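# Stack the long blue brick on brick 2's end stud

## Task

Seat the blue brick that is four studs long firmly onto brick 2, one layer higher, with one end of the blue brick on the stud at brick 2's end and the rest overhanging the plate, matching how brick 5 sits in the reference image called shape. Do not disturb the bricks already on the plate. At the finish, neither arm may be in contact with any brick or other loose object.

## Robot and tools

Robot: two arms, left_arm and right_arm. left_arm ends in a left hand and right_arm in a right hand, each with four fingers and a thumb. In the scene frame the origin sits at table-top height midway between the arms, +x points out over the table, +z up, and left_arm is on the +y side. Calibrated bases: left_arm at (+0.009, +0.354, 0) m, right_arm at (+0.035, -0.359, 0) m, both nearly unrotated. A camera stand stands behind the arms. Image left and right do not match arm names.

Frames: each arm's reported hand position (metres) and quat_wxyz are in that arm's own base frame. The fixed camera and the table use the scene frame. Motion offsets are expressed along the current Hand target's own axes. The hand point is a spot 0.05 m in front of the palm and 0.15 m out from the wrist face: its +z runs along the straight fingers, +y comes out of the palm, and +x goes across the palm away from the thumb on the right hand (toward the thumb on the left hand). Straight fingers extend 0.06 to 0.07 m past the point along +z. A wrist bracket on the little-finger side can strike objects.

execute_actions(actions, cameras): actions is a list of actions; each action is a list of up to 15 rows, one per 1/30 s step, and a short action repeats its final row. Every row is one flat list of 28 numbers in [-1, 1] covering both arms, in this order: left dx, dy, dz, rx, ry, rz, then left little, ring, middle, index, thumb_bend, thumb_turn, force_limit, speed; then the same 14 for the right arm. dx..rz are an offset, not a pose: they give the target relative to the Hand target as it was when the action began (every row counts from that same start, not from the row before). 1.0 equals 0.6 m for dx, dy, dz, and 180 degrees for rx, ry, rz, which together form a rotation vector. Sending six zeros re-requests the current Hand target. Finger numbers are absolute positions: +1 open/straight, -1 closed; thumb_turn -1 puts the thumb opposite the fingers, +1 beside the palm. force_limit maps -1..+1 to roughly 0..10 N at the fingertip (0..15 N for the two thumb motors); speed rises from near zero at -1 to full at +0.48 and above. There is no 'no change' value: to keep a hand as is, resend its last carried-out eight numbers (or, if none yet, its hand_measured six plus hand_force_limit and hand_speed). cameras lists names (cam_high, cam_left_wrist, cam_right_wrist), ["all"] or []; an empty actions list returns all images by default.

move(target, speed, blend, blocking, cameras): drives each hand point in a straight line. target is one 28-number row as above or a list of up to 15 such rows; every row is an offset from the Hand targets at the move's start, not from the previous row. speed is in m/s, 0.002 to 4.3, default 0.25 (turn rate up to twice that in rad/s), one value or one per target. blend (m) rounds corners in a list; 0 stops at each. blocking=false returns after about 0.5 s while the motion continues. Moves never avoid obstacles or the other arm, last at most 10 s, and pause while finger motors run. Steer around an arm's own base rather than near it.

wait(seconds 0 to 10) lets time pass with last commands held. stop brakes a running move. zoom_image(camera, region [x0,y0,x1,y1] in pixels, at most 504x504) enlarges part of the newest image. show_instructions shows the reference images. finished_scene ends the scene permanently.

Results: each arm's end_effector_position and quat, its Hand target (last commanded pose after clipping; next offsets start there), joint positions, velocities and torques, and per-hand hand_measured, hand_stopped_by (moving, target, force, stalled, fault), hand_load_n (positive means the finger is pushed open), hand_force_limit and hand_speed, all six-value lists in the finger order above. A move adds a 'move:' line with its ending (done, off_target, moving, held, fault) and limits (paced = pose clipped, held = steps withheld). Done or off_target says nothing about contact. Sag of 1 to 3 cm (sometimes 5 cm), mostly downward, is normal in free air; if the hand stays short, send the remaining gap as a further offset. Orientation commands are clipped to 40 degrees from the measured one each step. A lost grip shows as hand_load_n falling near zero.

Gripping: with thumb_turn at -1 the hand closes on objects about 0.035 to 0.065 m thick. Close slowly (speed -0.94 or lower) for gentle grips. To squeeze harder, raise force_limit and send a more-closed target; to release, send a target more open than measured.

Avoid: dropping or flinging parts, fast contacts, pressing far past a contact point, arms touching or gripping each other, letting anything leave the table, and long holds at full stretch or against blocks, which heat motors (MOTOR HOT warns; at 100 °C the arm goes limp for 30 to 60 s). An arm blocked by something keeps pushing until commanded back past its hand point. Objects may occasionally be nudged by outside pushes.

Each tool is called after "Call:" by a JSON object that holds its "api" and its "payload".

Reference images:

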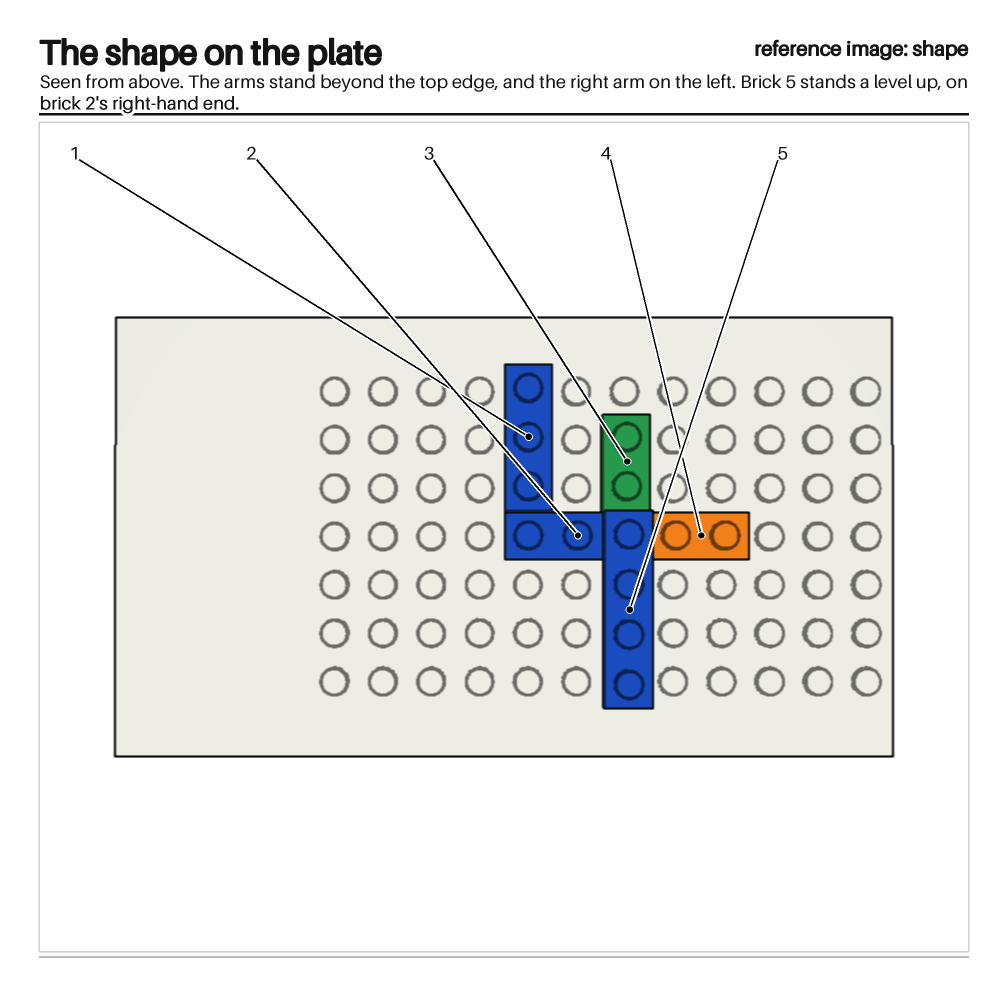

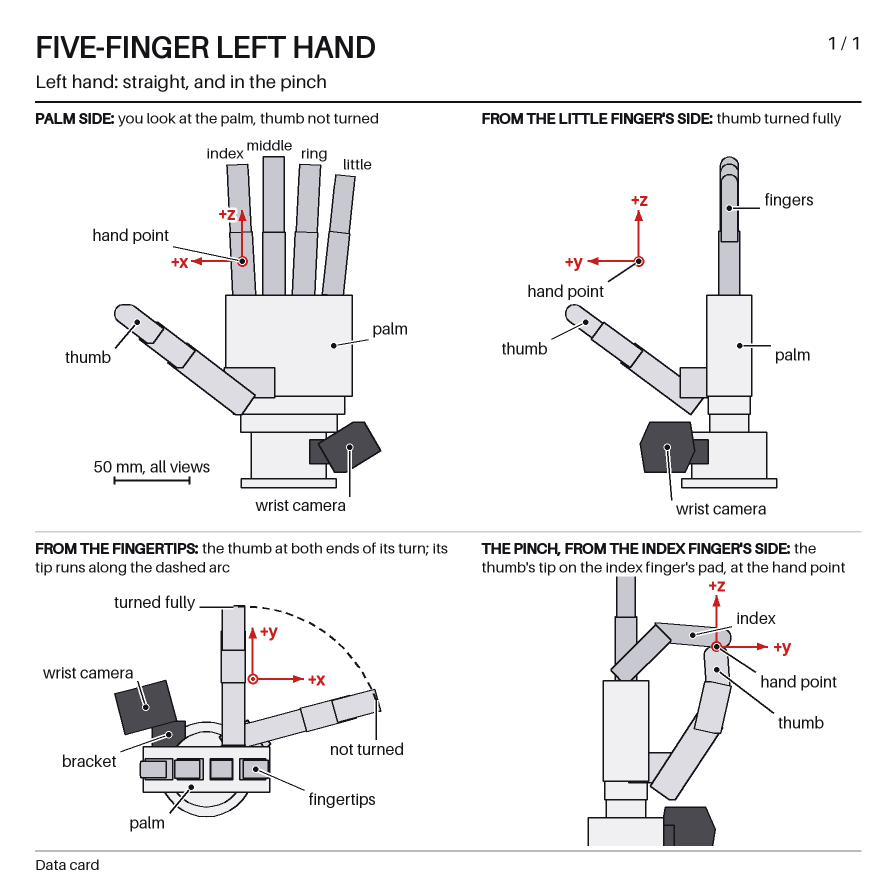

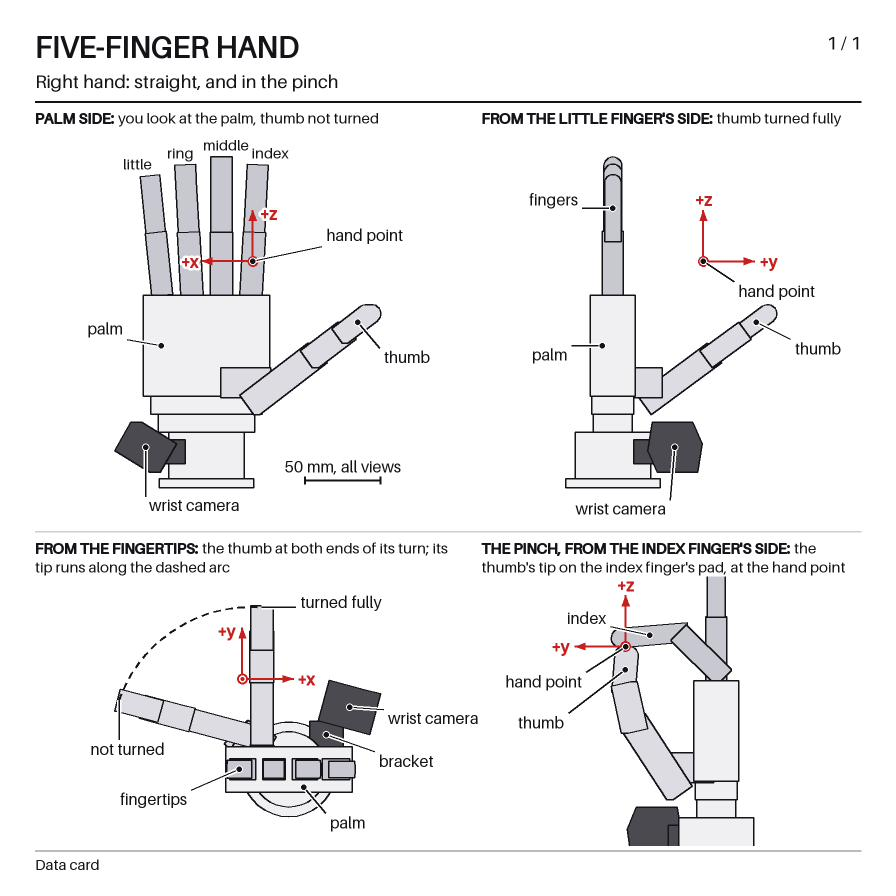

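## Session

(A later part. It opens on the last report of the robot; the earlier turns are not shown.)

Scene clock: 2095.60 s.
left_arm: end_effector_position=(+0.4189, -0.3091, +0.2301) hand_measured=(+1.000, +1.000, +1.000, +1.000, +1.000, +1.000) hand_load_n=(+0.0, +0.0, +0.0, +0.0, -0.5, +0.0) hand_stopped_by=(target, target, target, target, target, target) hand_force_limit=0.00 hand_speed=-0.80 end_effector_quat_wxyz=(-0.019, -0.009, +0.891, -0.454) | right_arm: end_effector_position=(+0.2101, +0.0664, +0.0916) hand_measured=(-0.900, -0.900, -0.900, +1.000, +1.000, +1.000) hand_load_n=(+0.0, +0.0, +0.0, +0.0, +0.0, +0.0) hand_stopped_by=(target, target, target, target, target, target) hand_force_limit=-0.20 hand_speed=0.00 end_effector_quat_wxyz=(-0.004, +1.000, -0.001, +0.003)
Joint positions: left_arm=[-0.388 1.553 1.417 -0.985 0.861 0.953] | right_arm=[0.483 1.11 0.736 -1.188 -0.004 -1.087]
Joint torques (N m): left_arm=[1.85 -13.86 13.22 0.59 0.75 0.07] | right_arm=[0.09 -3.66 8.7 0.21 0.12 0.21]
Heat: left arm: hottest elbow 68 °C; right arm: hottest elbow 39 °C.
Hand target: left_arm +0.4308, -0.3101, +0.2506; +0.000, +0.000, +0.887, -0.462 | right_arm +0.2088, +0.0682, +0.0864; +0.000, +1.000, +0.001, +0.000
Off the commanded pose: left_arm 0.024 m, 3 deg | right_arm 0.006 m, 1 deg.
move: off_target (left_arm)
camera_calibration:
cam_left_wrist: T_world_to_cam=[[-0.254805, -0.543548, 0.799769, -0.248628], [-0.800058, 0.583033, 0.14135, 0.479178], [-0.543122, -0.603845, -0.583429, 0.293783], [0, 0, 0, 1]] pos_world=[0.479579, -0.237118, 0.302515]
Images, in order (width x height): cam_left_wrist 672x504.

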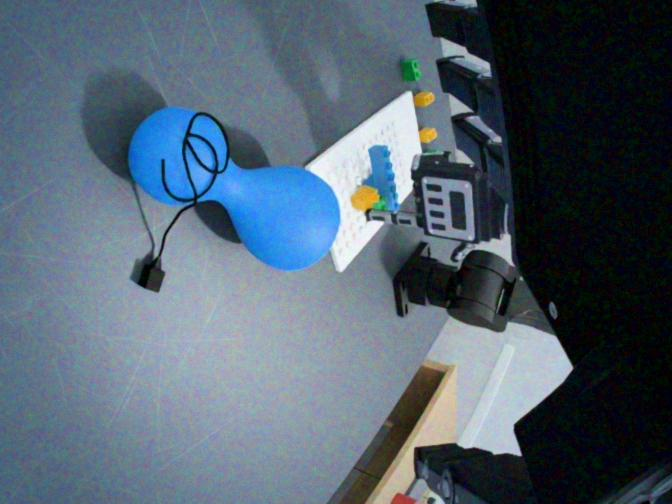

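Call:
{"api": "move", "payload": {"target": [0,0,0,0,0,0,1,1,1,1,1,1,0,-0.8,0.0217,0,0,0,0,0,-0.9,-0.9,-0.9,1,1,1,-0.2,0], "speed": 0.04, "cameras": ["cam_left_wrist"]}}

Call:
{"api": "zoom_image", "payload": {"camera": "cam_left_wrist", "region": [340, 130, 460, 250]}}

Scene clock: 2105.10 s.
left_arm: end_effector_position=(+0.4189, -0.3091, +0.2301) hand_measured=(+1.000, +1.000, +1.000, +1.000, +1.000, +1.000) hand_load_n=(+0.0, +0.0, +0.0, -0.5, +0.0, -0.5) hand_stopped_by=(target, target, target, target, target, target) hand_force_limit=0.00 hand_speed=-0.80 end_effector_quat_wxyz=(-0.019, -0.009, +0.891, -0.454) | right_arm: end_effector_position=(+0.2112, +0.0662, +0.0853) hand_measured=(-0.900, -0.900, -0.900, +1.000, +1.000, +1.000) hand_load_n=(+0.0, +0.0, +0.0, +0.0, +0.0, +0.0) hand_stopped_by=(target, target, target, target, target, target) hand_force_limit=-0.20 hand_speed=0.00 end_effector_quat_wxyz=(+0.001, +1.000, +0.001, -0.007)
Joint positions: left_arm=[-0.388 1.553 1.417 -0.985 0.861 0.953] | right_arm=[0.48 1.14 0.736 -1.18 -0.004 -1.092]
Joint torques (N m): left_arm=[1.55 -13.92 13.24 0.59 0.74 0.07] | right_arm=[-1.26 -3.66 10.89 0.24 0.14 0.07]
Heat: left arm: hottest elbow 68 °C; right arm: hottest elbow 39 °C.
Hand target: left_arm +0.4308, -0.3101, +0.2506; +0.000, +0.000, +0.887, -0.462 | right_arm +0.2217, +0.0682, +0.0864; +0.000, +1.000, +0.000, +0.000
Off the commanded pose: left_arm 0.024 m, 3 deg | right_arm 0.011 m, 1 deg.
move: off_target (left_arm, right_arm)
camera_calibration:
cam_left_wrist: T_world_to_cam=[[-0.254805, -0.543548, 0.799769, -0.248628], [-0.800058, 0.583033, 0.14135, 0.479178], [-0.543122, -0.603845, -0.583429, 0.293783], [0, 0, 0, 1]] pos_world=[0.479579, -0.237118, 0.302515]
Images, in order (width x height): cam_left_wrist 672x504.

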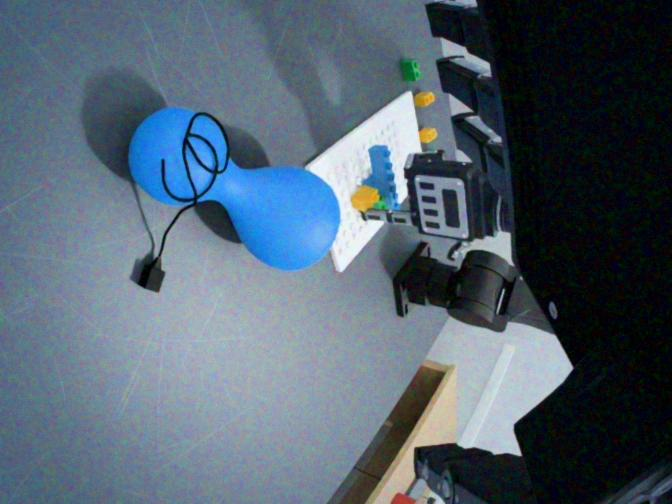

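Scaled by 4.200 from the camera's 672x504 image, which has a finer 960x720 frame.

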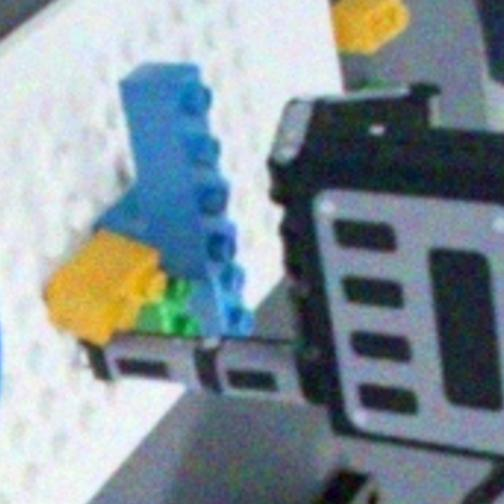

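Call:
{"api": "move", "payload": {"target": [0,0,0,0,0,0,1,1,1,1,1,1,0,-0.8,0.0117,0,-0.0133,0,0,0,-0.9,-0.9,-0.9,1,1,1,-0.2,0], "speed": 0.04, "cameras": ["cam_left_wrist"]}}

Call:
{"api": "zoom_image", "payload": {"camera": "cam_left_wrist", "region": [340, 130, 460, 250]}}

Scene clock: 2111.80 s.
left_arm: end_effector_position=(+0.4189, -0.3091, +0.2301) hand_measured=(+1.000, +1.000, +1.000, +1.000, +1.000, +1.000) hand_load_n=(+0.0, +0.0, +0.0, +0.0, +0.0, -0.5) hand_stopped_by=(target, target, target, target, target, target) hand_force_limit=0.00 hand_speed=-0.80 end_effector_quat_wxyz=(-0.019, -0.009, +0.891, -0.454) | right_arm: end_effector_position=(+0.2137, +0.0649, +0.0856) hand_measured=(-0.900, -0.900, -0.900, +1.000, +1.000, +1.000) hand_load_n=(+0.0, +0.0, +0.0, +0.0, +0.0, +0.0) hand_stopped_by=(target, target, target, target, target, target) hand_force_limit=-0.20 hand_speed=0.00 end_effector_quat_wxyz=(+0.002, +1.000, +0.002, -0.008)
Joint positions: left_arm=[-0.388 1.553 1.417 -0.985 0.861 0.953] | right_arm=[0.473 1.147 0.742 -1.182 -0.004 -1.102]
Joint torques (N m): left_arm=[1.73 -13.74 13.19 0.61 0.74 0.06] | right_arm=[-1.61 -3.49 12.88 -0.47 0.15 0.04]
Heat: left arm: hottest elbow 68 °C; right arm: hottest elbow 39 °C.
Hand target: left_arm +0.4308, -0.3101, +0.2506; +0.000, +0.000, +0.887, -0.462 | right_arm +0.2288, +0.0682, +0.0944; +0.000, +1.000, +0.001, +0.000
Off the commanded pose: left_arm 0.024 m, 3 deg | right_arm 0.018 m, 1 deg.
move: off_target (left_arm, right_arm)
camera_calibration:
cam_left_wrist: T_world_to_cam=[[-0.254805, -0.543548, 0.799769, -0.248628], [-0.800058, 0.583033, 0.14135, 0.479178], [-0.543122, -0.603845, -0.583429, 0.293783], [0, 0, 0, 1]] pos_world=[0.479579, -0.237118, 0.302515]
Images, in order (width x height): cam_left_wrist 672x504.

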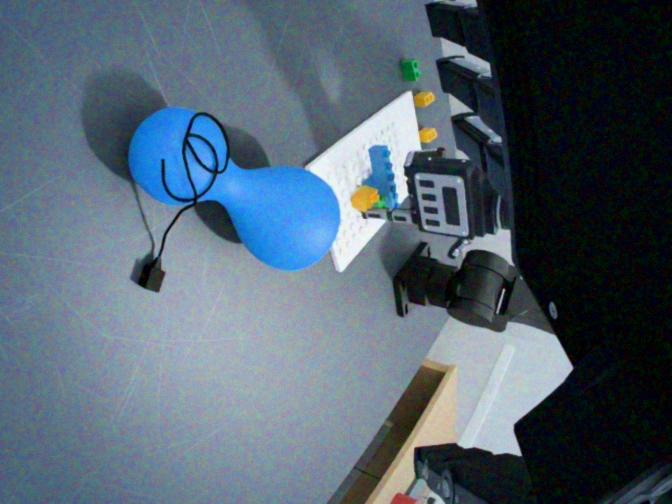

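Scaled by 4.200 from the camera's 672x504 image, which has a finer 960x720 frame.

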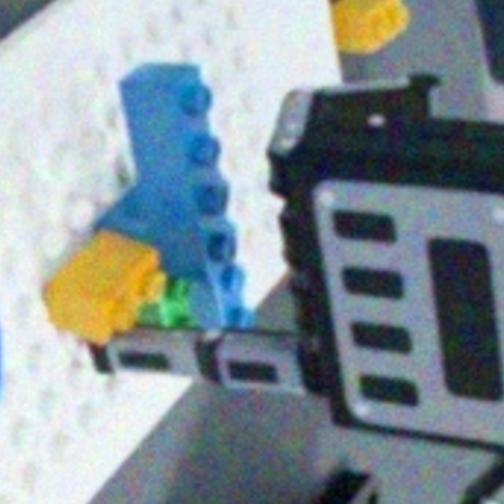

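Call:
{"api": "move", "payload": {"target": [0,0,0,0,0,0,1,1,1,1,1,1,0,-0.8,-0.01,0,-0.02,0,0,0,-0.9,-0.9,-0.9,1,1,1,-0.2,0], "speed": 0.04, "cameras": ["cam_left_wrist"]}}

Call:
{"api": "zoom_image", "payload": {"camera": "cam_left_wrist", "region": [340, 130, 460, 250]}}

Scene clock: 2117.77 s.
left_arm: end_effector_position=(+0.4189, -0.3091, +0.2301) hand_measured=(+1.000, +1.000, +1.000, +1.000, +1.000, +1.000) hand_load_n=(+0.0, -0.5, +0.0, +0.0, +0.0, +0.0) hand_stopped_by=(target, target, target, target, target, target) hand_force_limit=0.00 hand_speed=-0.80 end_effector_quat_wxyz=(-0.019, -0.009, +0.891, -0.454) | right_arm: end_effector_position=(+0.2081, +0.0619, +0.0907) hand_measured=(-0.900, -0.900, -0.900, +1.000, +1.000, +1.000) hand_load_n=(+0.0, +0.0, +0.5, +0.0, +0.0, +0.0) hand_stopped_by=(target, target, target, target, target, target) hand_force_limit=-0.20 hand_speed=0.00 end_effector_quat_wxyz=(+0.008, +1.000, +0.002, -0.019)
Joint positions: left_arm=[-0.388 1.553 1.417 -0.985 0.861 0.953] | right_arm=[0.473 1.144 0.749 -1.218 -0.003 -1.103]
Joint torques (N m): left_arm=[1.61 -13.63 13.22 0.59 0.74 0.07] | right_arm=[-1.03 -5.3 13.2 -0.65 0.11 0.13]
Heat: left arm: hottest elbow 68 °C; right arm: hottest elbow 40 °C.
Hand target: left_arm +0.4308, -0.3101, +0.2506; +0.000, +0.000, +0.887, -0.462 | right_arm +0.2228, +0.0682, +0.1064; +0.000, +1.000, +0.000, +0.000
Off the commanded pose: left_arm 0.024 m, 3 deg | right_arm 0.022 m, 2 deg.
move: off_target (left_arm, right_arm)
camera_calibration:
cam_left_wrist: T_world_to_cam=[[-0.254805, -0.543548, 0.799769, -0.248628], [-0.800058, 0.583033, 0.14135, 0.479178], [-0.543122, -0.603845, -0.583429, 0.293783], [0, 0, 0, 1]] pos_world=[0.479579, -0.237118, 0.302515]
Images, in order (width x height): cam_left_wrist 672x504.

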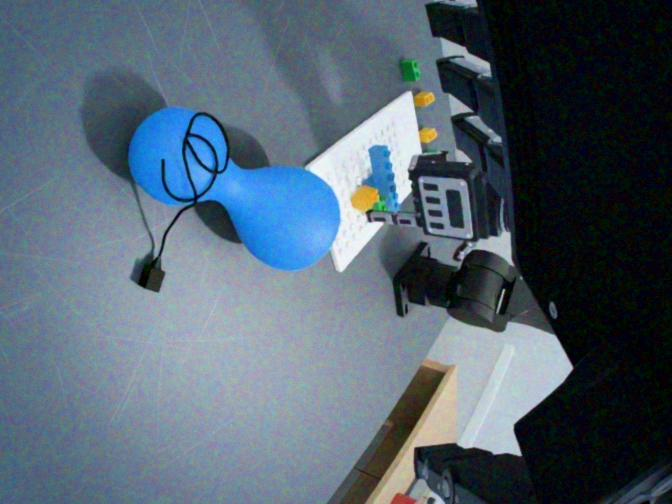

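Scaled by 4.200 from the camera's 672x504 image, which has a finer 960x720 frame.

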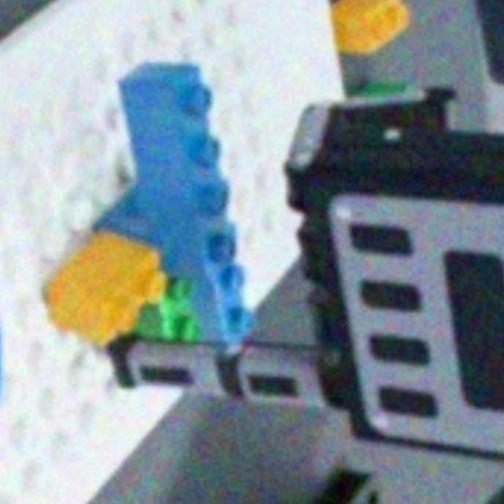

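Call:
{"api": "move", "payload": {"target": [[0,0,0,0,0,0,1,1,1,1,1,1,0,-0.8,-0.01,0,-0.0833,0,0,0,-0.9,-0.9,-0.9,1,1,1,-0.2,0],[0,0,0,0,0,0,1,1,1,1,1,1,0,-0.8,0.0217,0.0013,-0.0833,0,0,0,-0.9,-0.9,-0.9,1,1,1,-0.2,0],[0,0,0,0,0,0,1,1,1,1,1,1,0,-0.8,0.0217,0.0013,-0.0193,0,0,0,-0.9,-0.9,-0.9,1,1,1,-0.2,0]], "speed": 0.08, "blend": [0.005,0.005,0], "cameras": ["cam_left_wrist"]}}

Call:
{"api": "zoom_image", "payload": {"camera": "cam_left_wrist", "region": [340, 130, 460, 250]}}

Scene clock: 2137.23 s.
left_arm: end_effector_position=(+0.4189, -0.3091, +0.2301) hand_measured=(+1.000, +1.000, +1.000, +1.000, +1.000, +1.000) hand_load_n=(+0.0, +0.0, +0.0, +0.0, +0.5, -0.5) hand_stopped_by=(target, target, target, target, target, target) hand_force_limit=0.00 hand_speed=-0.80 end_effector_quat_wxyz=(-0.019, -0.009, +0.891, -0.454) | right_arm: end_effector_position=(+0.2340, +0.0705, +0.1236) hand_measured=(-0.900, -0.900, -0.900, +1.000, +1.000, +1.000) hand_load_n=(+0.0, +0.0, +0.0, +0.0, +0.0, +0.0) hand_stopped_by=(target, target, target, target, target, target) hand_force_limit=-0.20 hand_speed=0.00 end_effector_quat_wxyz=(-0.003, +1.000, +0.002, +0.003)
Joint positions: left_arm=[-0.388 1.553 1.417 -0.985 0.861 0.953] | right_arm=[0.459 1.145 0.85 -1.266 -0.003 -1.116]
Joint torques (N m): left_arm=[1.49 -13.74 13.24 0.57 0.74 0.07] | right_arm=[-1.61 -4.54 9.06 0.31 0.08 0.06]
Heat: left arm: hottest elbow 68 °C; right arm: hottest elbow 40 °C.
Hand target: left_arm +0.4308, -0.3101, +0.2506; +0.000, +0.000, +0.887, -0.462 | right_arm +0.2359, +0.0675, +0.1180; +0.000, +1.000, +0.001, +0.000
Off the commanded pose: left_arm 0.024 m, 3 deg | right_arm 0.007 m, 1 deg.
move: off_target (left_arm)
camera_calibration:
cam_left_wrist: T_world_to_cam=[[-0.254805, -0.543548, 0.799769, -0.248628], [-0.800058, 0.583033, 0.14135, 0.479178], [-0.543122, -0.603845, -0.583429, 0.293783], [0, 0, 0, 1]] pos_world=[0.479579, -0.237118, 0.302515]
Images, in order (width x height): cam_left_wrist 672x504.

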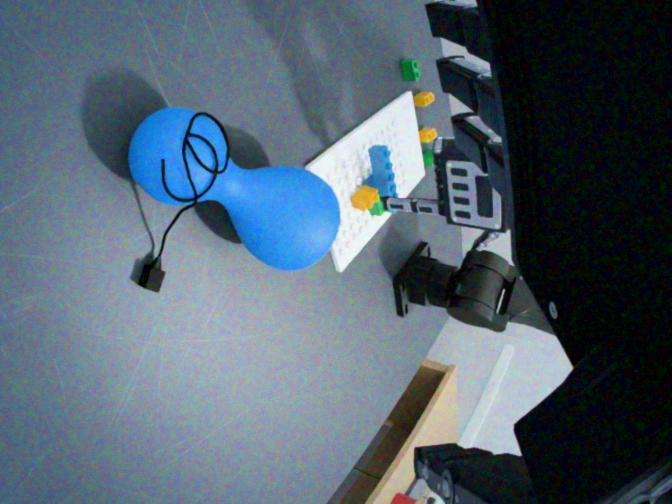

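Scaled by 4.200 from the camera's 672x504 image, which has a finer 960x720 frame.

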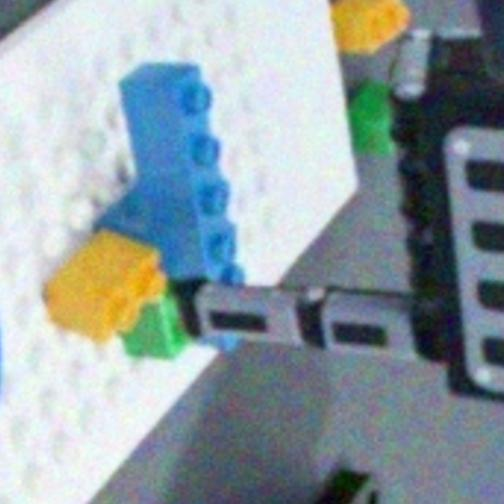

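Call:
{"api": "move", "payload": {"target": [0,0,0,0,0,0,1,1,1,1,1,1,0,-0.8,0.0043,0.0058,0.0167,0,0,0,-0.9,-0.9,-0.9,1,1,1,-0.2,0], "speed": 0.05, "cameras": ["cam_left_wrist"]}}

Call:
{"api": "zoom_image", "payload": {"camera": "cam_left_wrist", "region": [340, 130, 460, 250]}}

Scene clock: 2146.50 s.
left_arm: end_effector_position=(+0.4189, -0.3091, +0.2301) hand_measured=(+1.000, +1.000, +1.000, +1.000, +1.000, +1.000) hand_load_n=(+0.0, +0.0, +0.0, +0.0, +0.0, +0.0) hand_stopped_by=(target, target, target, target, target, target) hand_force_limit=0.00 hand_speed=-0.80 end_effector_quat_wxyz=(-0.019, -0.009, +0.891, -0.454) | right_arm: end_effector_position=(+0.2370, +0.0673, +0.1140) hand_measured=(-0.900, -0.900, -0.900, +1.000, +1.000, +1.000) hand_load_n=(+0.0, +0.0, +0.0, +0.0, +0.0, +0.0) hand_stopped_by=(target, target, target, target, target, target) hand_force_limit=-0.20 hand_speed=0.00 end_effector_quat_wxyz=(-0.004, +1.000, +0.002, +0.004)
Joint positions: left_arm=[-0.388 1.553 1.417 -0.985 0.861 0.953] | right_arm=[0.445 1.157 0.832 -1.236 -0.003 -1.13]
Joint torques (N m): left_arm=[1.67 -13.8 13.2 0.62 0.74 0.06] | right_arm=[-1.49 -4.37 8.84 0.31 0.09 0.07]
Heat: left arm: hottest elbow 68 °C; right arm: hottest elbow 40 °C.
Hand target: left_arm +0.4308, -0.3101, +0.2506; +0.000, +0.000, +0.887, -0.462 | right_arm +0.2384, +0.0640, +0.1079; +0.000, +1.000, +0.001, +0.000
Off the commanded pose: left_arm 0.024 m, 3 deg | right_arm 0.007 m, 1 deg.
move: off_target (left_arm)
camera_calibration:
cam_left_wrist: T_world_to_cam=[[-0.254805, -0.543548, 0.799769, -0.248628], [-0.800058, 0.583033, 0.14135, 0.479178], [-0.543122, -0.603845, -0.583429, 0.293783], [0, 0, 0, 1]] pos_world=[0.479579, -0.237118, 0.302515]
Images, in order (width x height): cam_left_wrist 672x504.

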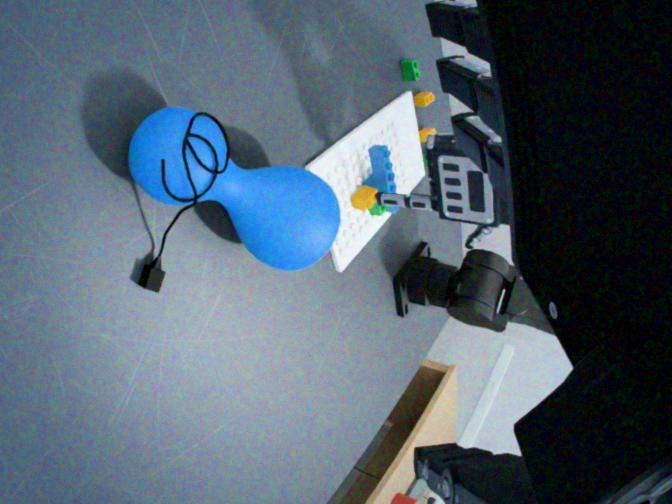

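Scaled by 4.200 from the camera's 672x504 image, which has a finer 960x720 frame.

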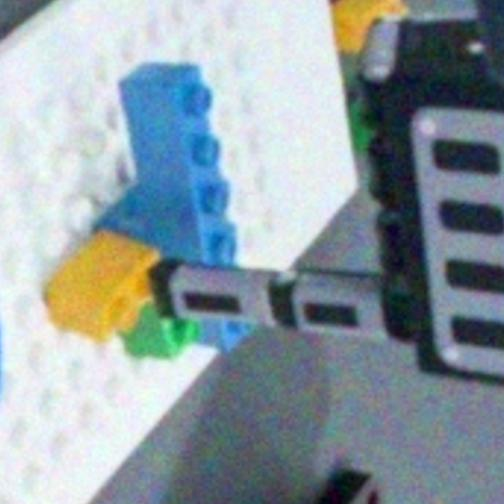

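Call:
{"api": "move", "payload": {"target": [0,0,0,0,0,0,1,1,1,1,1,1,0,-0.8,0.0005,0.003,0.02,0,0,0,-0.9,-0.9,-0.9,1,1,1,-0.2,0], "speed": 0.04, "cameras": ["cam_left_wrist"]}}

Call:
{"api": "zoom_image", "payload": {"camera": "cam_left_wrist", "region": [340, 130, 460, 250]}}

Scene clock: 2155.10 s.
left_arm: end_effector_position=(+0.4189, -0.3091, +0.2301) hand_measured=(+1.000, +1.000, +1.000, +1.000, +1.000, +1.000) hand_load_n=(+0.0, +0.0, +0.0, +0.0, +0.0, +0.0) hand_stopped_by=(target, target, target, target, target, target) hand_force_limit=0.00 hand_speed=-0.80 end_effector_quat_wxyz=(-0.019, -0.009, +0.891, -0.454) | right_arm: end_effector_position=(+0.2398, +0.0664, +0.1051) hand_measured=(-0.900, -0.900, -0.900, +1.000, +1.000, +1.000) hand_load_n=(+0.0, +0.0, +0.0, +0.0, +0.0, +0.0) hand_stopped_by=(target, target, target, target, target, target) hand_force_limit=-0.20 hand_speed=0.00 end_effector_quat_wxyz=(-0.006, +1.000, +0.002, +0.008)
Joint positions: left_arm=[-0.388 1.553 1.417 -0.985 0.861 0.953] | right_arm=[0.438 1.164 0.815 -1.201 -0.003 -1.136]
Joint torques (N m): left_arm=[1.61 -13.8 13.29 0.58 0.74 0.07] | right_arm=[-1.44 -4.19 8.2 0.39 0.07 0.08]
Heat: left arm: hottest elbow 68 °C; right arm: hottest elbow 39 °C.
Hand target: left_arm +0.4308, -0.3101, +0.2506; +0.000, +0.000, +0.887, -0.462 | right_arm +0.2388, +0.0622, +0.0960; +0.000, +1.000, +0.000, +0.000
Off the commanded pose: left_arm 0.024 m, 3 deg | right_arm 0.010 m, 1 deg.
move: off_target (left_arm)
camera_calibration:
cam_left_wrist: T_world_to_cam=[[-0.254805, -0.543548, 0.799769, -0.248628], [-0.800058, 0.583033, 0.14135, 0.479178], [-0.543122, -0.603845, -0.583429, 0.293783], [0, 0, 0, 1]] pos_world=[0.479579, -0.237118, 0.302515]
Images, in order (width x height): cam_left_wrist 672x504.

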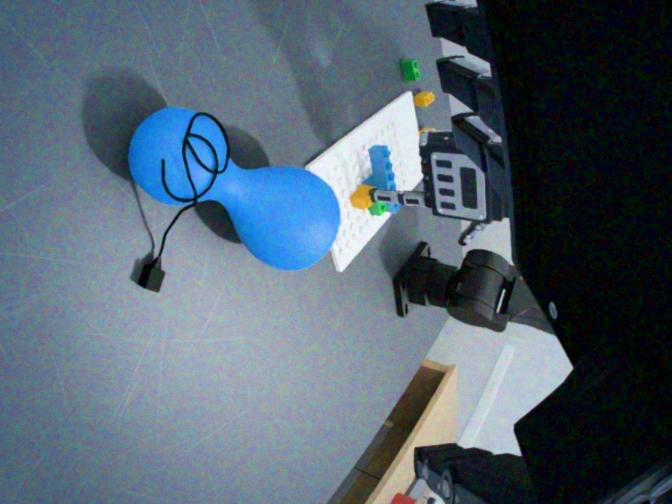

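Scaled by 4.200 from the camera's 672x504 image, which has a finer 960x720 frame.

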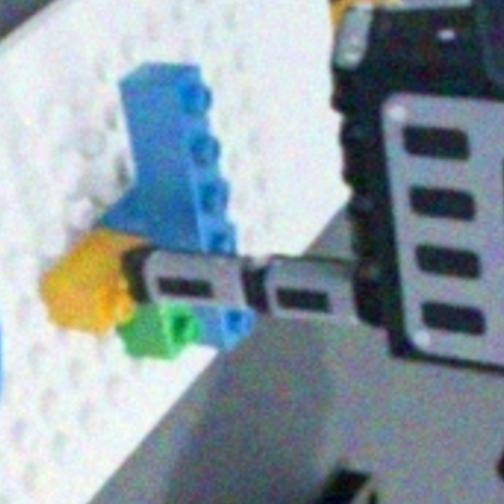

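Call:
{"api": "move", "payload": {"target": [0,0,0,0,0,0,1,1,1,1,1,1,0,-0.8,-0.004,0,0.0167,0,0,0,-0.9,-0.9,-0.9,1,1,1,-0.2,0], "speed": 0.04, "cameras": ["cam_left_wrist"]}}

Call:
{"api": "zoom_image", "payload": {"camera": "cam_left_wrist", "region": [340, 130, 460, 250]}}

Scene clock: 2163.57 s.
left_arm: end_effector_position=(+0.4189, -0.3091, +0.2301) hand_measured=(+1.000, +1.000, +1.000, +1.000, +1.000, +1.000) hand_load_n=(+0.0, +0.0, +0.0, +0.0, +0.0, +0.0) hand_stopped_by=(target, target, target, target, target, target) hand_force_limit=0.00 hand_speed=-0.80 end_effector_quat_wxyz=(-0.019, -0.009, +0.891, -0.454) | right_arm: end_effector_position=(+0.2427, +0.0670, +0.0992) hand_measured=(-0.900, -0.900, -0.900, +1.000, +1.000, +1.000) hand_load_n=(+0.0, +0.0, +0.0, -0.5, +0.0, +0.0) hand_stopped_by=(target, target, target, target, target, target) hand_force_limit=-0.20 hand_speed=0.00 end_effector_quat_wxyz=(-0.008, +1.000, +0.002, +0.017)
Joint positions: left_arm=[-0.388 1.553 1.417 -0.985 0.861 0.953] | right_arm=[0.438 1.165 0.8 -1.17 0 -1.137]
Joint torques (N m): left_arm=[1.49 -13.86 13.22 0.62 0.75 0.06] | right_arm=[-1.26 -4.01 7.36 0.25 -0.06 0.09]
Heat: left arm: hottest elbow 68 °C; right arm: hottest elbow 39 °C.
Hand target: left_arm +0.4308, -0.3101, +0.2506; +0.000, +0.000, +0.887, -0.462 | right_arm +0.2363, +0.0621, +0.0860; +0.000, +1.000, +0.000, +0.000
Off the commanded pose: left_arm 0.024 m, 3 deg | right_arm 0.015 m, 2 deg.
move: off_target (left_arm, right_arm)
camera_calibration:
cam_left_wrist: T_world_to_cam=[[-0.254805, -0.543548, 0.799769, -0.248628], [-0.800058, 0.583033, 0.14135, 0.479178], [-0.543122, -0.603845, -0.583429, 0.293783], [0, 0, 0, 1]] pos_world=[0.479579, -0.237118, 0.302515]
Images, in order (width x height): cam_left_wrist 672x504.

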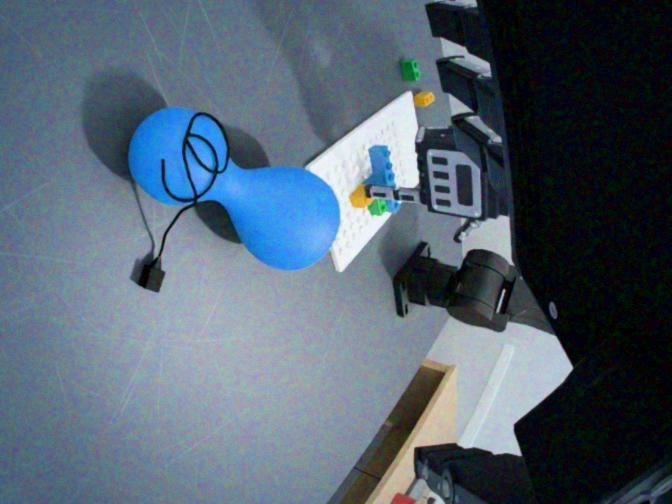

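Scaled by 4.200 from the camera's 672x504 image, which has a finer 960x720 frame.

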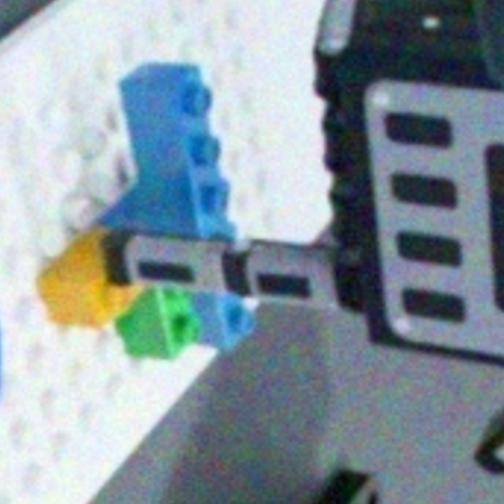

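Call:
{"api": "move", "payload": {"target": [[0,0,0,0,0,0,1,1,1,1,1,1,0,-0.8,0,0,-0.1067,0,0,0,-0.9,-0.9,-0.9,1,1,1,-0.2,0],[0,0,0,0,0,0,1,1,1,1,1,1,0,-0.8,-0.0275,-0.1098,-0.0318,0.3506,0,0,1,1,1,1,1,1,-0.2,0.2]], "speed": 0.2, "cameras": ["cam_right_wrist"]}}

Call:
{"api": "zoom_image", "payload": {"camera": "cam_right_wrist", "region": [380, 100, 600, 320]}}

Scene clock: 2182.30 s.
left_arm: end_effector_position=(+0.4189, -0.3091, +0.2301) hand_measured=(+1.000, +1.000, +1.000, +1.000, +1.000, +1.000) hand_load_n=(-0.5, +0.0, +0.0, +0.0, +0.0, +0.0) hand_stopped_by=(target, target, target, target, target, target) hand_force_limit=0.00 hand_speed=-0.80 end_effector_quat_wxyz=(-0.019, -0.009, +0.891, -0.454) | right_arm: end_effector_position=(+0.2221, +0.1300, +0.1087) hand_measured=(+1.000, +1.000, +1.000, +1.000, +1.000, +1.000) hand_load_n=(+0.0, +0.0, +0.0, +0.0, +0.0, -0.5) hand_stopped_by=(target, target, target, target, target, target) hand_force_limit=-0.20 hand_speed=0.20 end_effector_quat_wxyz=(-0.522, +0.853, +0.009, +0.007)
Joint positions: left_arm=[-0.388 1.553 1.417 -0.985 0.861 0.953] | right_arm=[-0.059 1.129 0.647 -1.199 -1.095 -1.719]
Joint torques (N m): left_arm=[1.55 -13.86 13.23 0.62 0.75 0.07] | right_arm=[-1.61 -3.31 8.31 -0.72 -0.96 0.08]
Heat: left arm: hottest elbow 69 °C; right arm: hottest elbow 39 °C.
Hand target: left_arm +0.4308, -0.3101, +0.2506; +0.000, +0.000, +0.887, -0.462 | right_arm +0.2198, +0.1281, +0.1052; -0.524, +0.852, +0.001, +0.000
Off the commanded pose: left_arm 0.024 m, 3 deg | right_arm 0.005 m, 1 deg.
move: off_target (left_arm)
camera_calibration:
cam_right_wrist: T_world_to_cam=[[0.301952, -0.45853, -0.835808, 0.0802602], [-0.805821, -0.591225, 0.0332318, 0.243702], [-0.509389, 0.663478, -0.548015, 0.203122], [0, 0, 0, 1]] pos_world=[0.275613, 0.0461177, 0.170297]
Images, in order (width x height): cam_right_wrist 672x504.

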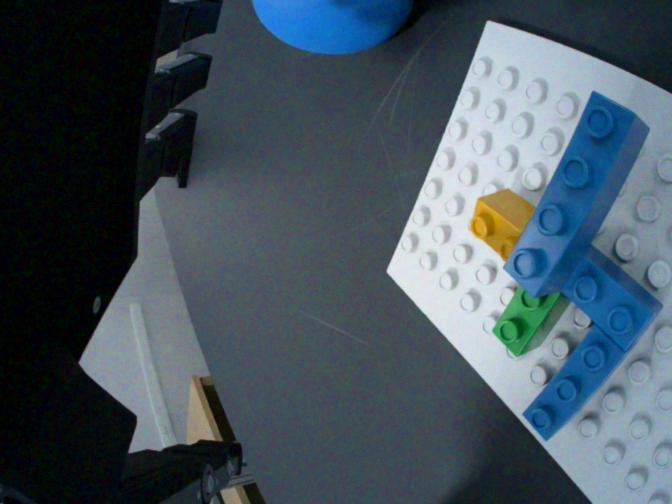

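Scaled by 2.291 from the camera's 672x504 image, which has a finer 960x720 frame.

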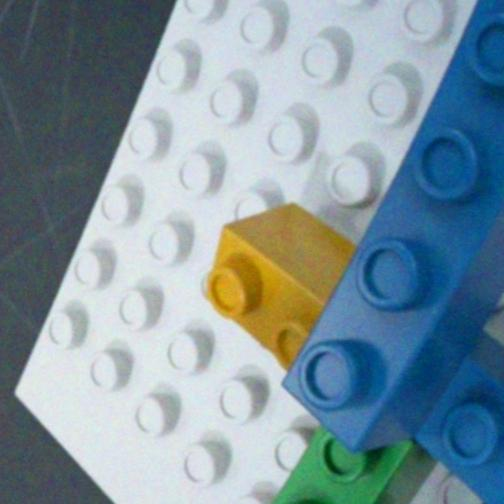

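Call:
{"api": "move", "payload": {"target": [[0,0,0,0,0,0,1,1,1,1,1,1,0,-0.8,0,-0.0594,-0.0302,0,0,0,1,1,1,1,1,1,-0.2,0.2],[0,0,0,0,0,0,1,1,1,1,1,1,0,-0.8,-0.013,-0.0215,-0.1223,-0.3506,0,0,1,1,1,1,1,1,-0.2,0.2],[0,0,0,0,0,0,1,1,1,1,1,1,0,-0.8,-0.013,0.0527,-0.0846,-0.3506,0,0,-0.9,-0.9,-0.9,1,1,1,-0.2,0.2]], "speed": [0.2,0.2,0.1], "cameras": ["cam_left_wrist"]}}

Call:
{"api": "zoom_image", "payload": {"camera": "cam_left_wrist", "region": [340, 130, 460, 250]}}

Scene clock: 2283.13 s.
left_arm: end_effector_position=(+0.4189, -0.3091, +0.2301) hand_measured=(+1.000, +1.000, +1.000, +1.000, +1.000, +1.000) hand_load_n=(+0.0, +0.0, +0.0, +0.0, +0.0, +0.0) hand_stopped_by=(target, target, target, target, target, target) hand_force_limit=0.00 hand_speed=-0.80 end_effector_quat_wxyz=(-0.019, -0.009, +0.891, -0.454) | right_arm: end_effector_position=(+0.2152, +0.0685, +0.1059) hand_measured=(-0.900, -0.900, +0.796, +1.000, +1.000, +1.000) hand_load_n=(+0.0, +0.0, +0.0, +0.0, +0.0, +0.0) hand_stopped_by=(target, target, force, target, target, target) hand_force_limit=-0.20 hand_speed=0.20 end_effector_quat_wxyz=(-0.006, +1.000, +0.000, +0.008)
Joint positions: left_arm=[-0.388 1.553 1.417 -0.985 0.861 0.953] | right_arm=[0.481 1.101 0.771 -1.221 -0.003 -1.09]
Joint torques (N m): left_arm=[1.49 -13.92 13.23 0.61 0.74 0.07] | right_arm=[-0.09 -3.9 8.73 -0.02 0.11 0.2]
Heat: left arm: hottest elbow 69 °C; right arm: hottest elbow 38 °C.
Hand target: left_arm +0.4308, -0.3101, +0.2506; +0.000, +0.000, +0.887, -0.462 | right_arm +0.2121, +0.0685, +0.0998; +0.000, +1.000, +0.000, +0.000
Off the commanded pose: left_arm 0.024 m, 3 deg | right_arm 0.007 m, 1 deg.
move: off_target (left_arm)
camera_calibration:
cam_left_wrist: T_world_to_cam=[[-0.254805, -0.543548, 0.799769, -0.248628], [-0.800058, 0.583033, 0.14135, 0.479178], [-0.543122, -0.603845, -0.583429, 0.293783], [0, 0, 0, 1]] pos_world=[0.479579, -0.237118, 0.302515]
Images, in order (width x height): cam_left_wrist 672x504.

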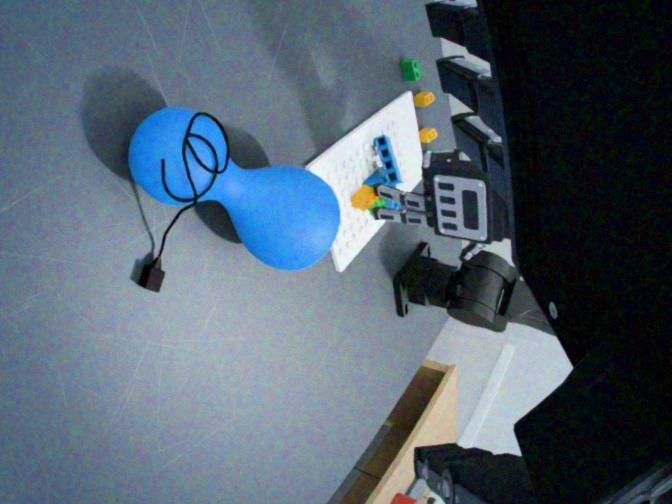

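Scaled by 4.200 from the camera's 672x504 image, which has a finer 960x720 frame.

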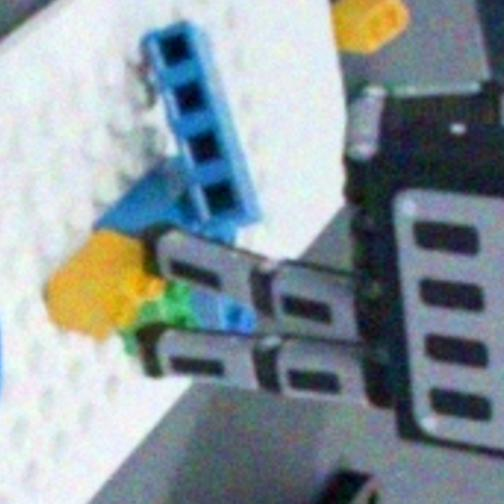

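Call:
{"api": "move", "payload": {"target": [[0,0,0,0,0,0,1,1,1,1,1,1,0,-0.8,0,0,-0.1,0,0,0,-0.9,-0.9,0.796,1,1,1,-0.2,0.2],[0,0,0,0,0,0,1,1,1,1,1,1,0,-0.8,0,0,-0.1,0,0,0,-0.9,-0.9,-0.88,1,1,1,-0.2,0.2]], "speed": 0.08, "cameras": ["all"]}}

Call:
{"api": "zoom_image", "payload": {"camera": "cam_left_wrist", "region": [340, 130, 460, 250]}}

Scene clock: 2292.60 s.
left_arm: end_effector_position=(+0.4189, -0.3091, +0.2301) hand_measured=(+1.000, +1.000, +1.000, +1.000, +1.000, +1.000) hand_load_n=(+0.0, +0.0, +0.0, +0.0, +0.0, +0.0) hand_stopped_by=(target, target, target, target, target, target) hand_force_limit=0.00 hand_speed=-0.80 end_effector_quat_wxyz=(-0.019, -0.009, +0.891, -0.454) | right_arm: end_effector_position=(+0.2005, +0.0608, +0.1437) hand_measured=(-0.900, -0.900, -0.880, +1.000, +1.000, +1.000) hand_load_n=(+0.0, +0.5, +0.0, +0.0, +0.5, +0.0) hand_stopped_by=(target, target, target, target, target, target) hand_force_limit=-0.20 hand_speed=0.20 end_effector_quat_wxyz=(+0.008, +1.000, +0.000, -0.018)
Joint positions: left_arm=[-0.388 1.553 1.417 -0.985 0.861 0.953] | right_arm=[0.481 1.07 0.844 -1.384 -0.003 -1.09]
Joint torques (N m): left_arm=[1.61 -13.92 13.24 0.59 0.74 0.08] | right_arm=[-0.26 -4.54 13.9 -0.68 0.11 0.18]
Heat: left arm: hottest elbow 69 °C; right arm: hottest elbow 38 °C.
Hand target: left_arm +0.4308, -0.3101, +0.2506; +0.000, +0.000, +0.887, -0.462 | right_arm +0.2121, +0.0684, +0.1599; +0.000, +1.000, +0.000, +0.000
Off the commanded pose: left_arm 0.024 m, 3 deg | right_arm 0.021 m, 2 deg.
move: off_target (left_arm, right_arm); target 2's new numbers were sent with right_arm's hand 0.021 m and 2 deg from that target
camera_calibration:
cam_left_wrist: T_world_to_cam=[[-0.254805, -0.543548, 0.799769, -0.248628], [-0.800058, 0.583033, 0.14135, 0.479178], [-0.543122, -0.603845, -0.583429, 0.293783], [0, 0, 0, 1]] pos_world=[0.479579, -0.237118, 0.302515]
cam_right_wrist: T_world_to_cam=[[0.281699, -0.958977, 0.0317687, -0.00586488], [-0.789226, -0.212751, 0.576073, 0.079866], [-0.545682, -0.187352, -0.816781, 0.354906], [0, 0, 0, 1]] pos_world=[0.25835, 0.0778596, 0.244058]

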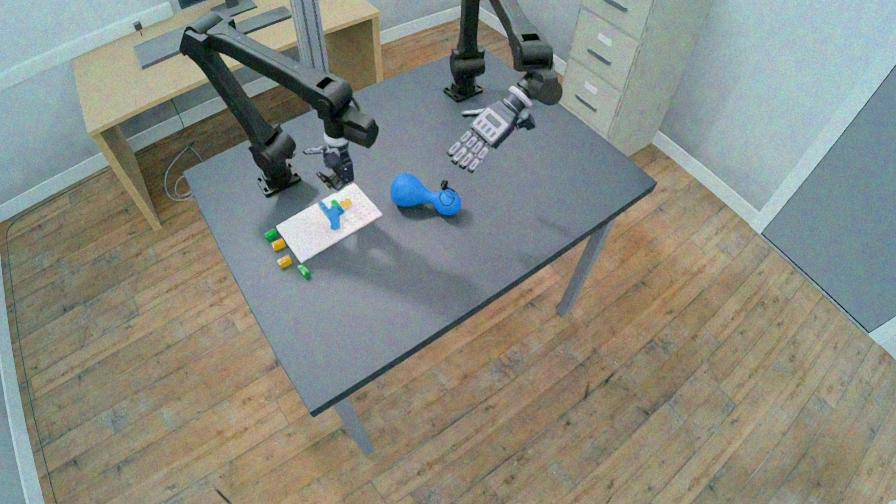

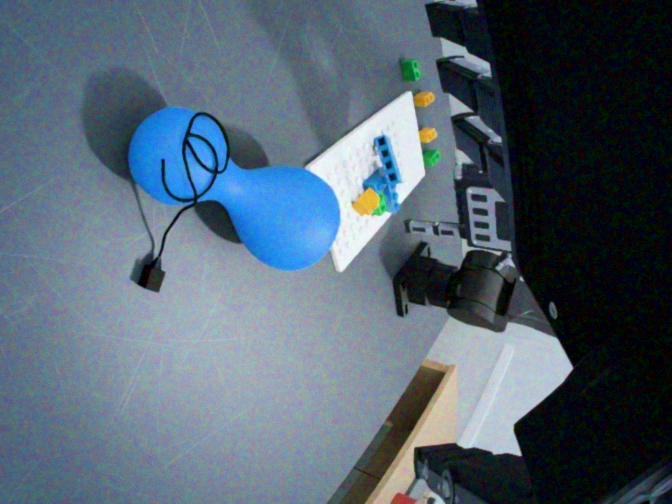

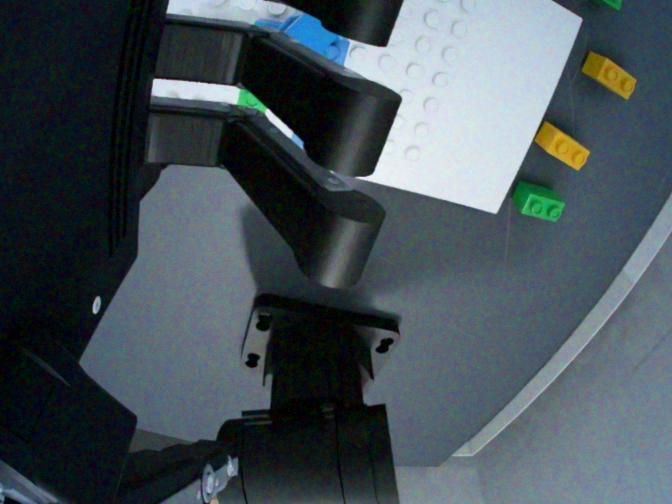

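Scaled by 4.200 from the camera's 672x504 image, which has a finer 960x720 frame.

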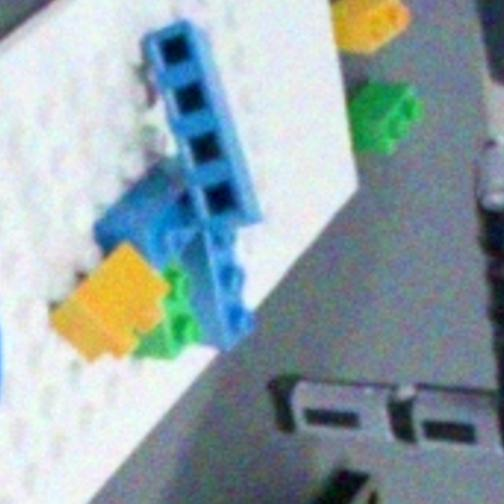

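Call:
{"api": "move", "payload": {"target": [[0,0,0,0,0,0,1,1,1,1,1,1,0,-0.8,0.01,-0.04,0,0.3506,0,0,-0.9,-0.9,-0.88,1,1,1,-0.2,0.2],[0,0,0,0,0,0,1,1,1,1,1,1,0,-0.8,0.0215,-0.0777,0.0582,0.3506,0,0,1,1,1,1,1,1,-0.2,0.2]], "speed": 0.2, "cameras": ["cam_right_wrist","cam_left_wrist"]}}

Call:
{"api": "zoom_image", "payload": {"camera": "cam_right_wrist", "region": [380, 40, 620, 280]}}

Scene clock: 2309.07 s.
left_arm: end_effector_position=(+0.4189, -0.3091, +0.2301) hand_measured=(+1.000, +1.000, +1.000, +1.000, +1.000, +1.000) hand_load_n=(+0.0, +0.0, +0.0, +0.0, +0.0, -0.5) hand_stopped_by=(target, target, target, target, target, target) hand_force_limit=0.00 hand_speed=-0.80 end_effector_quat_wxyz=(-0.019, -0.009, +0.891, -0.454) | right_arm: end_effector_position=(+0.2280, +0.1122, +0.1287) hand_measured=(+1.000, +1.000, +1.000, +1.000, +1.000, +1.000) hand_load_n=(+0.0, +0.0, +0.0, +0.0, +0.0, -0.5) hand_stopped_by=(target, target, target, target, target, target) hand_force_limit=-0.20 hand_speed=0.20 end_effector_quat_wxyz=(-0.523, +0.852, +0.000, +0.006)
Joint positions: left_arm=[-0.388 1.553 1.417 -0.985 0.861 0.953] | right_arm=[-0.13 1.15 0.714 -1.363 -1.087 -1.839]
Joint torques (N m): left_arm=[1.67 -13.86 13.2 0.59 0.74 0.06] | right_arm=[0.03 -3.9 7.97 -0.18 -0.9 0.21]
Heat: left arm: hottest elbow 69 °C; right arm: hottest elbow 39 °C.
Hand target: left_arm +0.4308, -0.3101, +0.2506; +0.000, +0.000, +0.887, -0.462 | right_arm +0.2249, +0.1151, +0.1250; -0.524, +0.852, +0.001, +0.000
Off the commanded pose: left_arm 0.024 m, 3 deg | right_arm 0.006 m, 1 deg.
move: off_target (left_arm)
camera_calibration:
cam_left_wrist: T_world_to_cam=[[-0.254805, -0.543548, 0.799769, -0.248628], [-0.800058, 0.583033, 0.14135, 0.479178], [-0.543122, -0.603845, -0.583429, 0.293783], [0, 0, 0, 1]] pos_world=[0.479579, -0.237118, 0.302515]
cam_right_wrist: T_world_to_cam=[[0.286615, -0.460729, -0.839989, 0.0913597], [-0.813916, -0.579591, 0.0401834, 0.236854], [-0.505363, 0.672163, -0.541114, 0.226178], [0, 0, 0, 1]] pos_world=[0.280896, 0.027342, 0.189612]
Images, in order (width x height): cam_left_wrist 672x504, cam_right_wrist 672x504.

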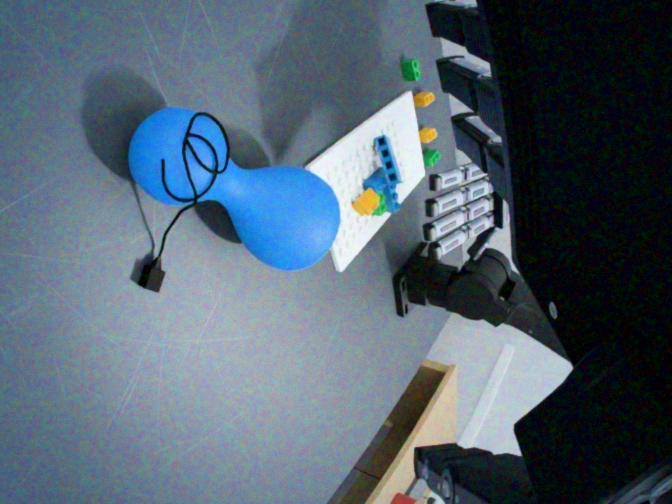

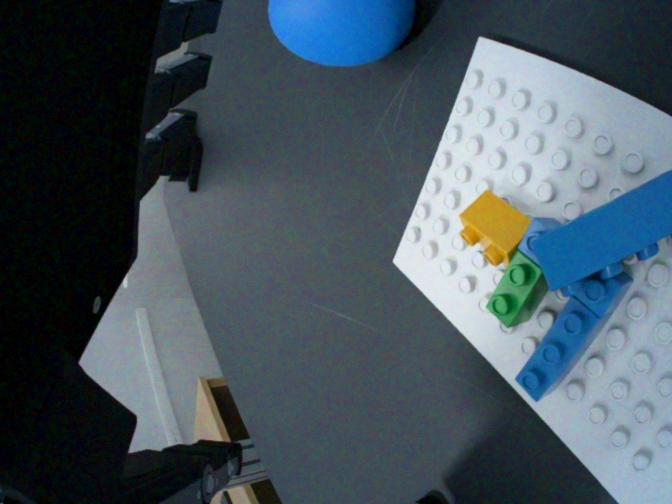

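Scaled by 2.100 from the camera's 672x504 image, which has a finer 960x720 frame.

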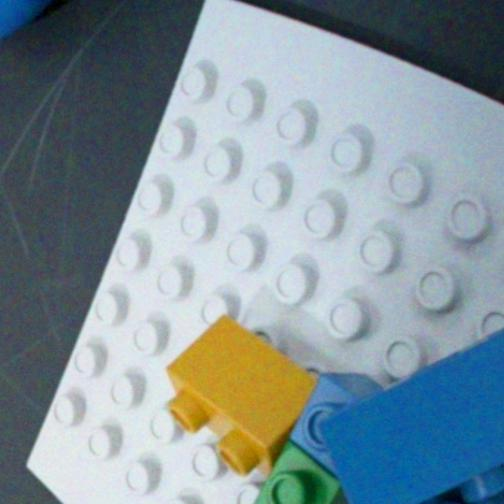

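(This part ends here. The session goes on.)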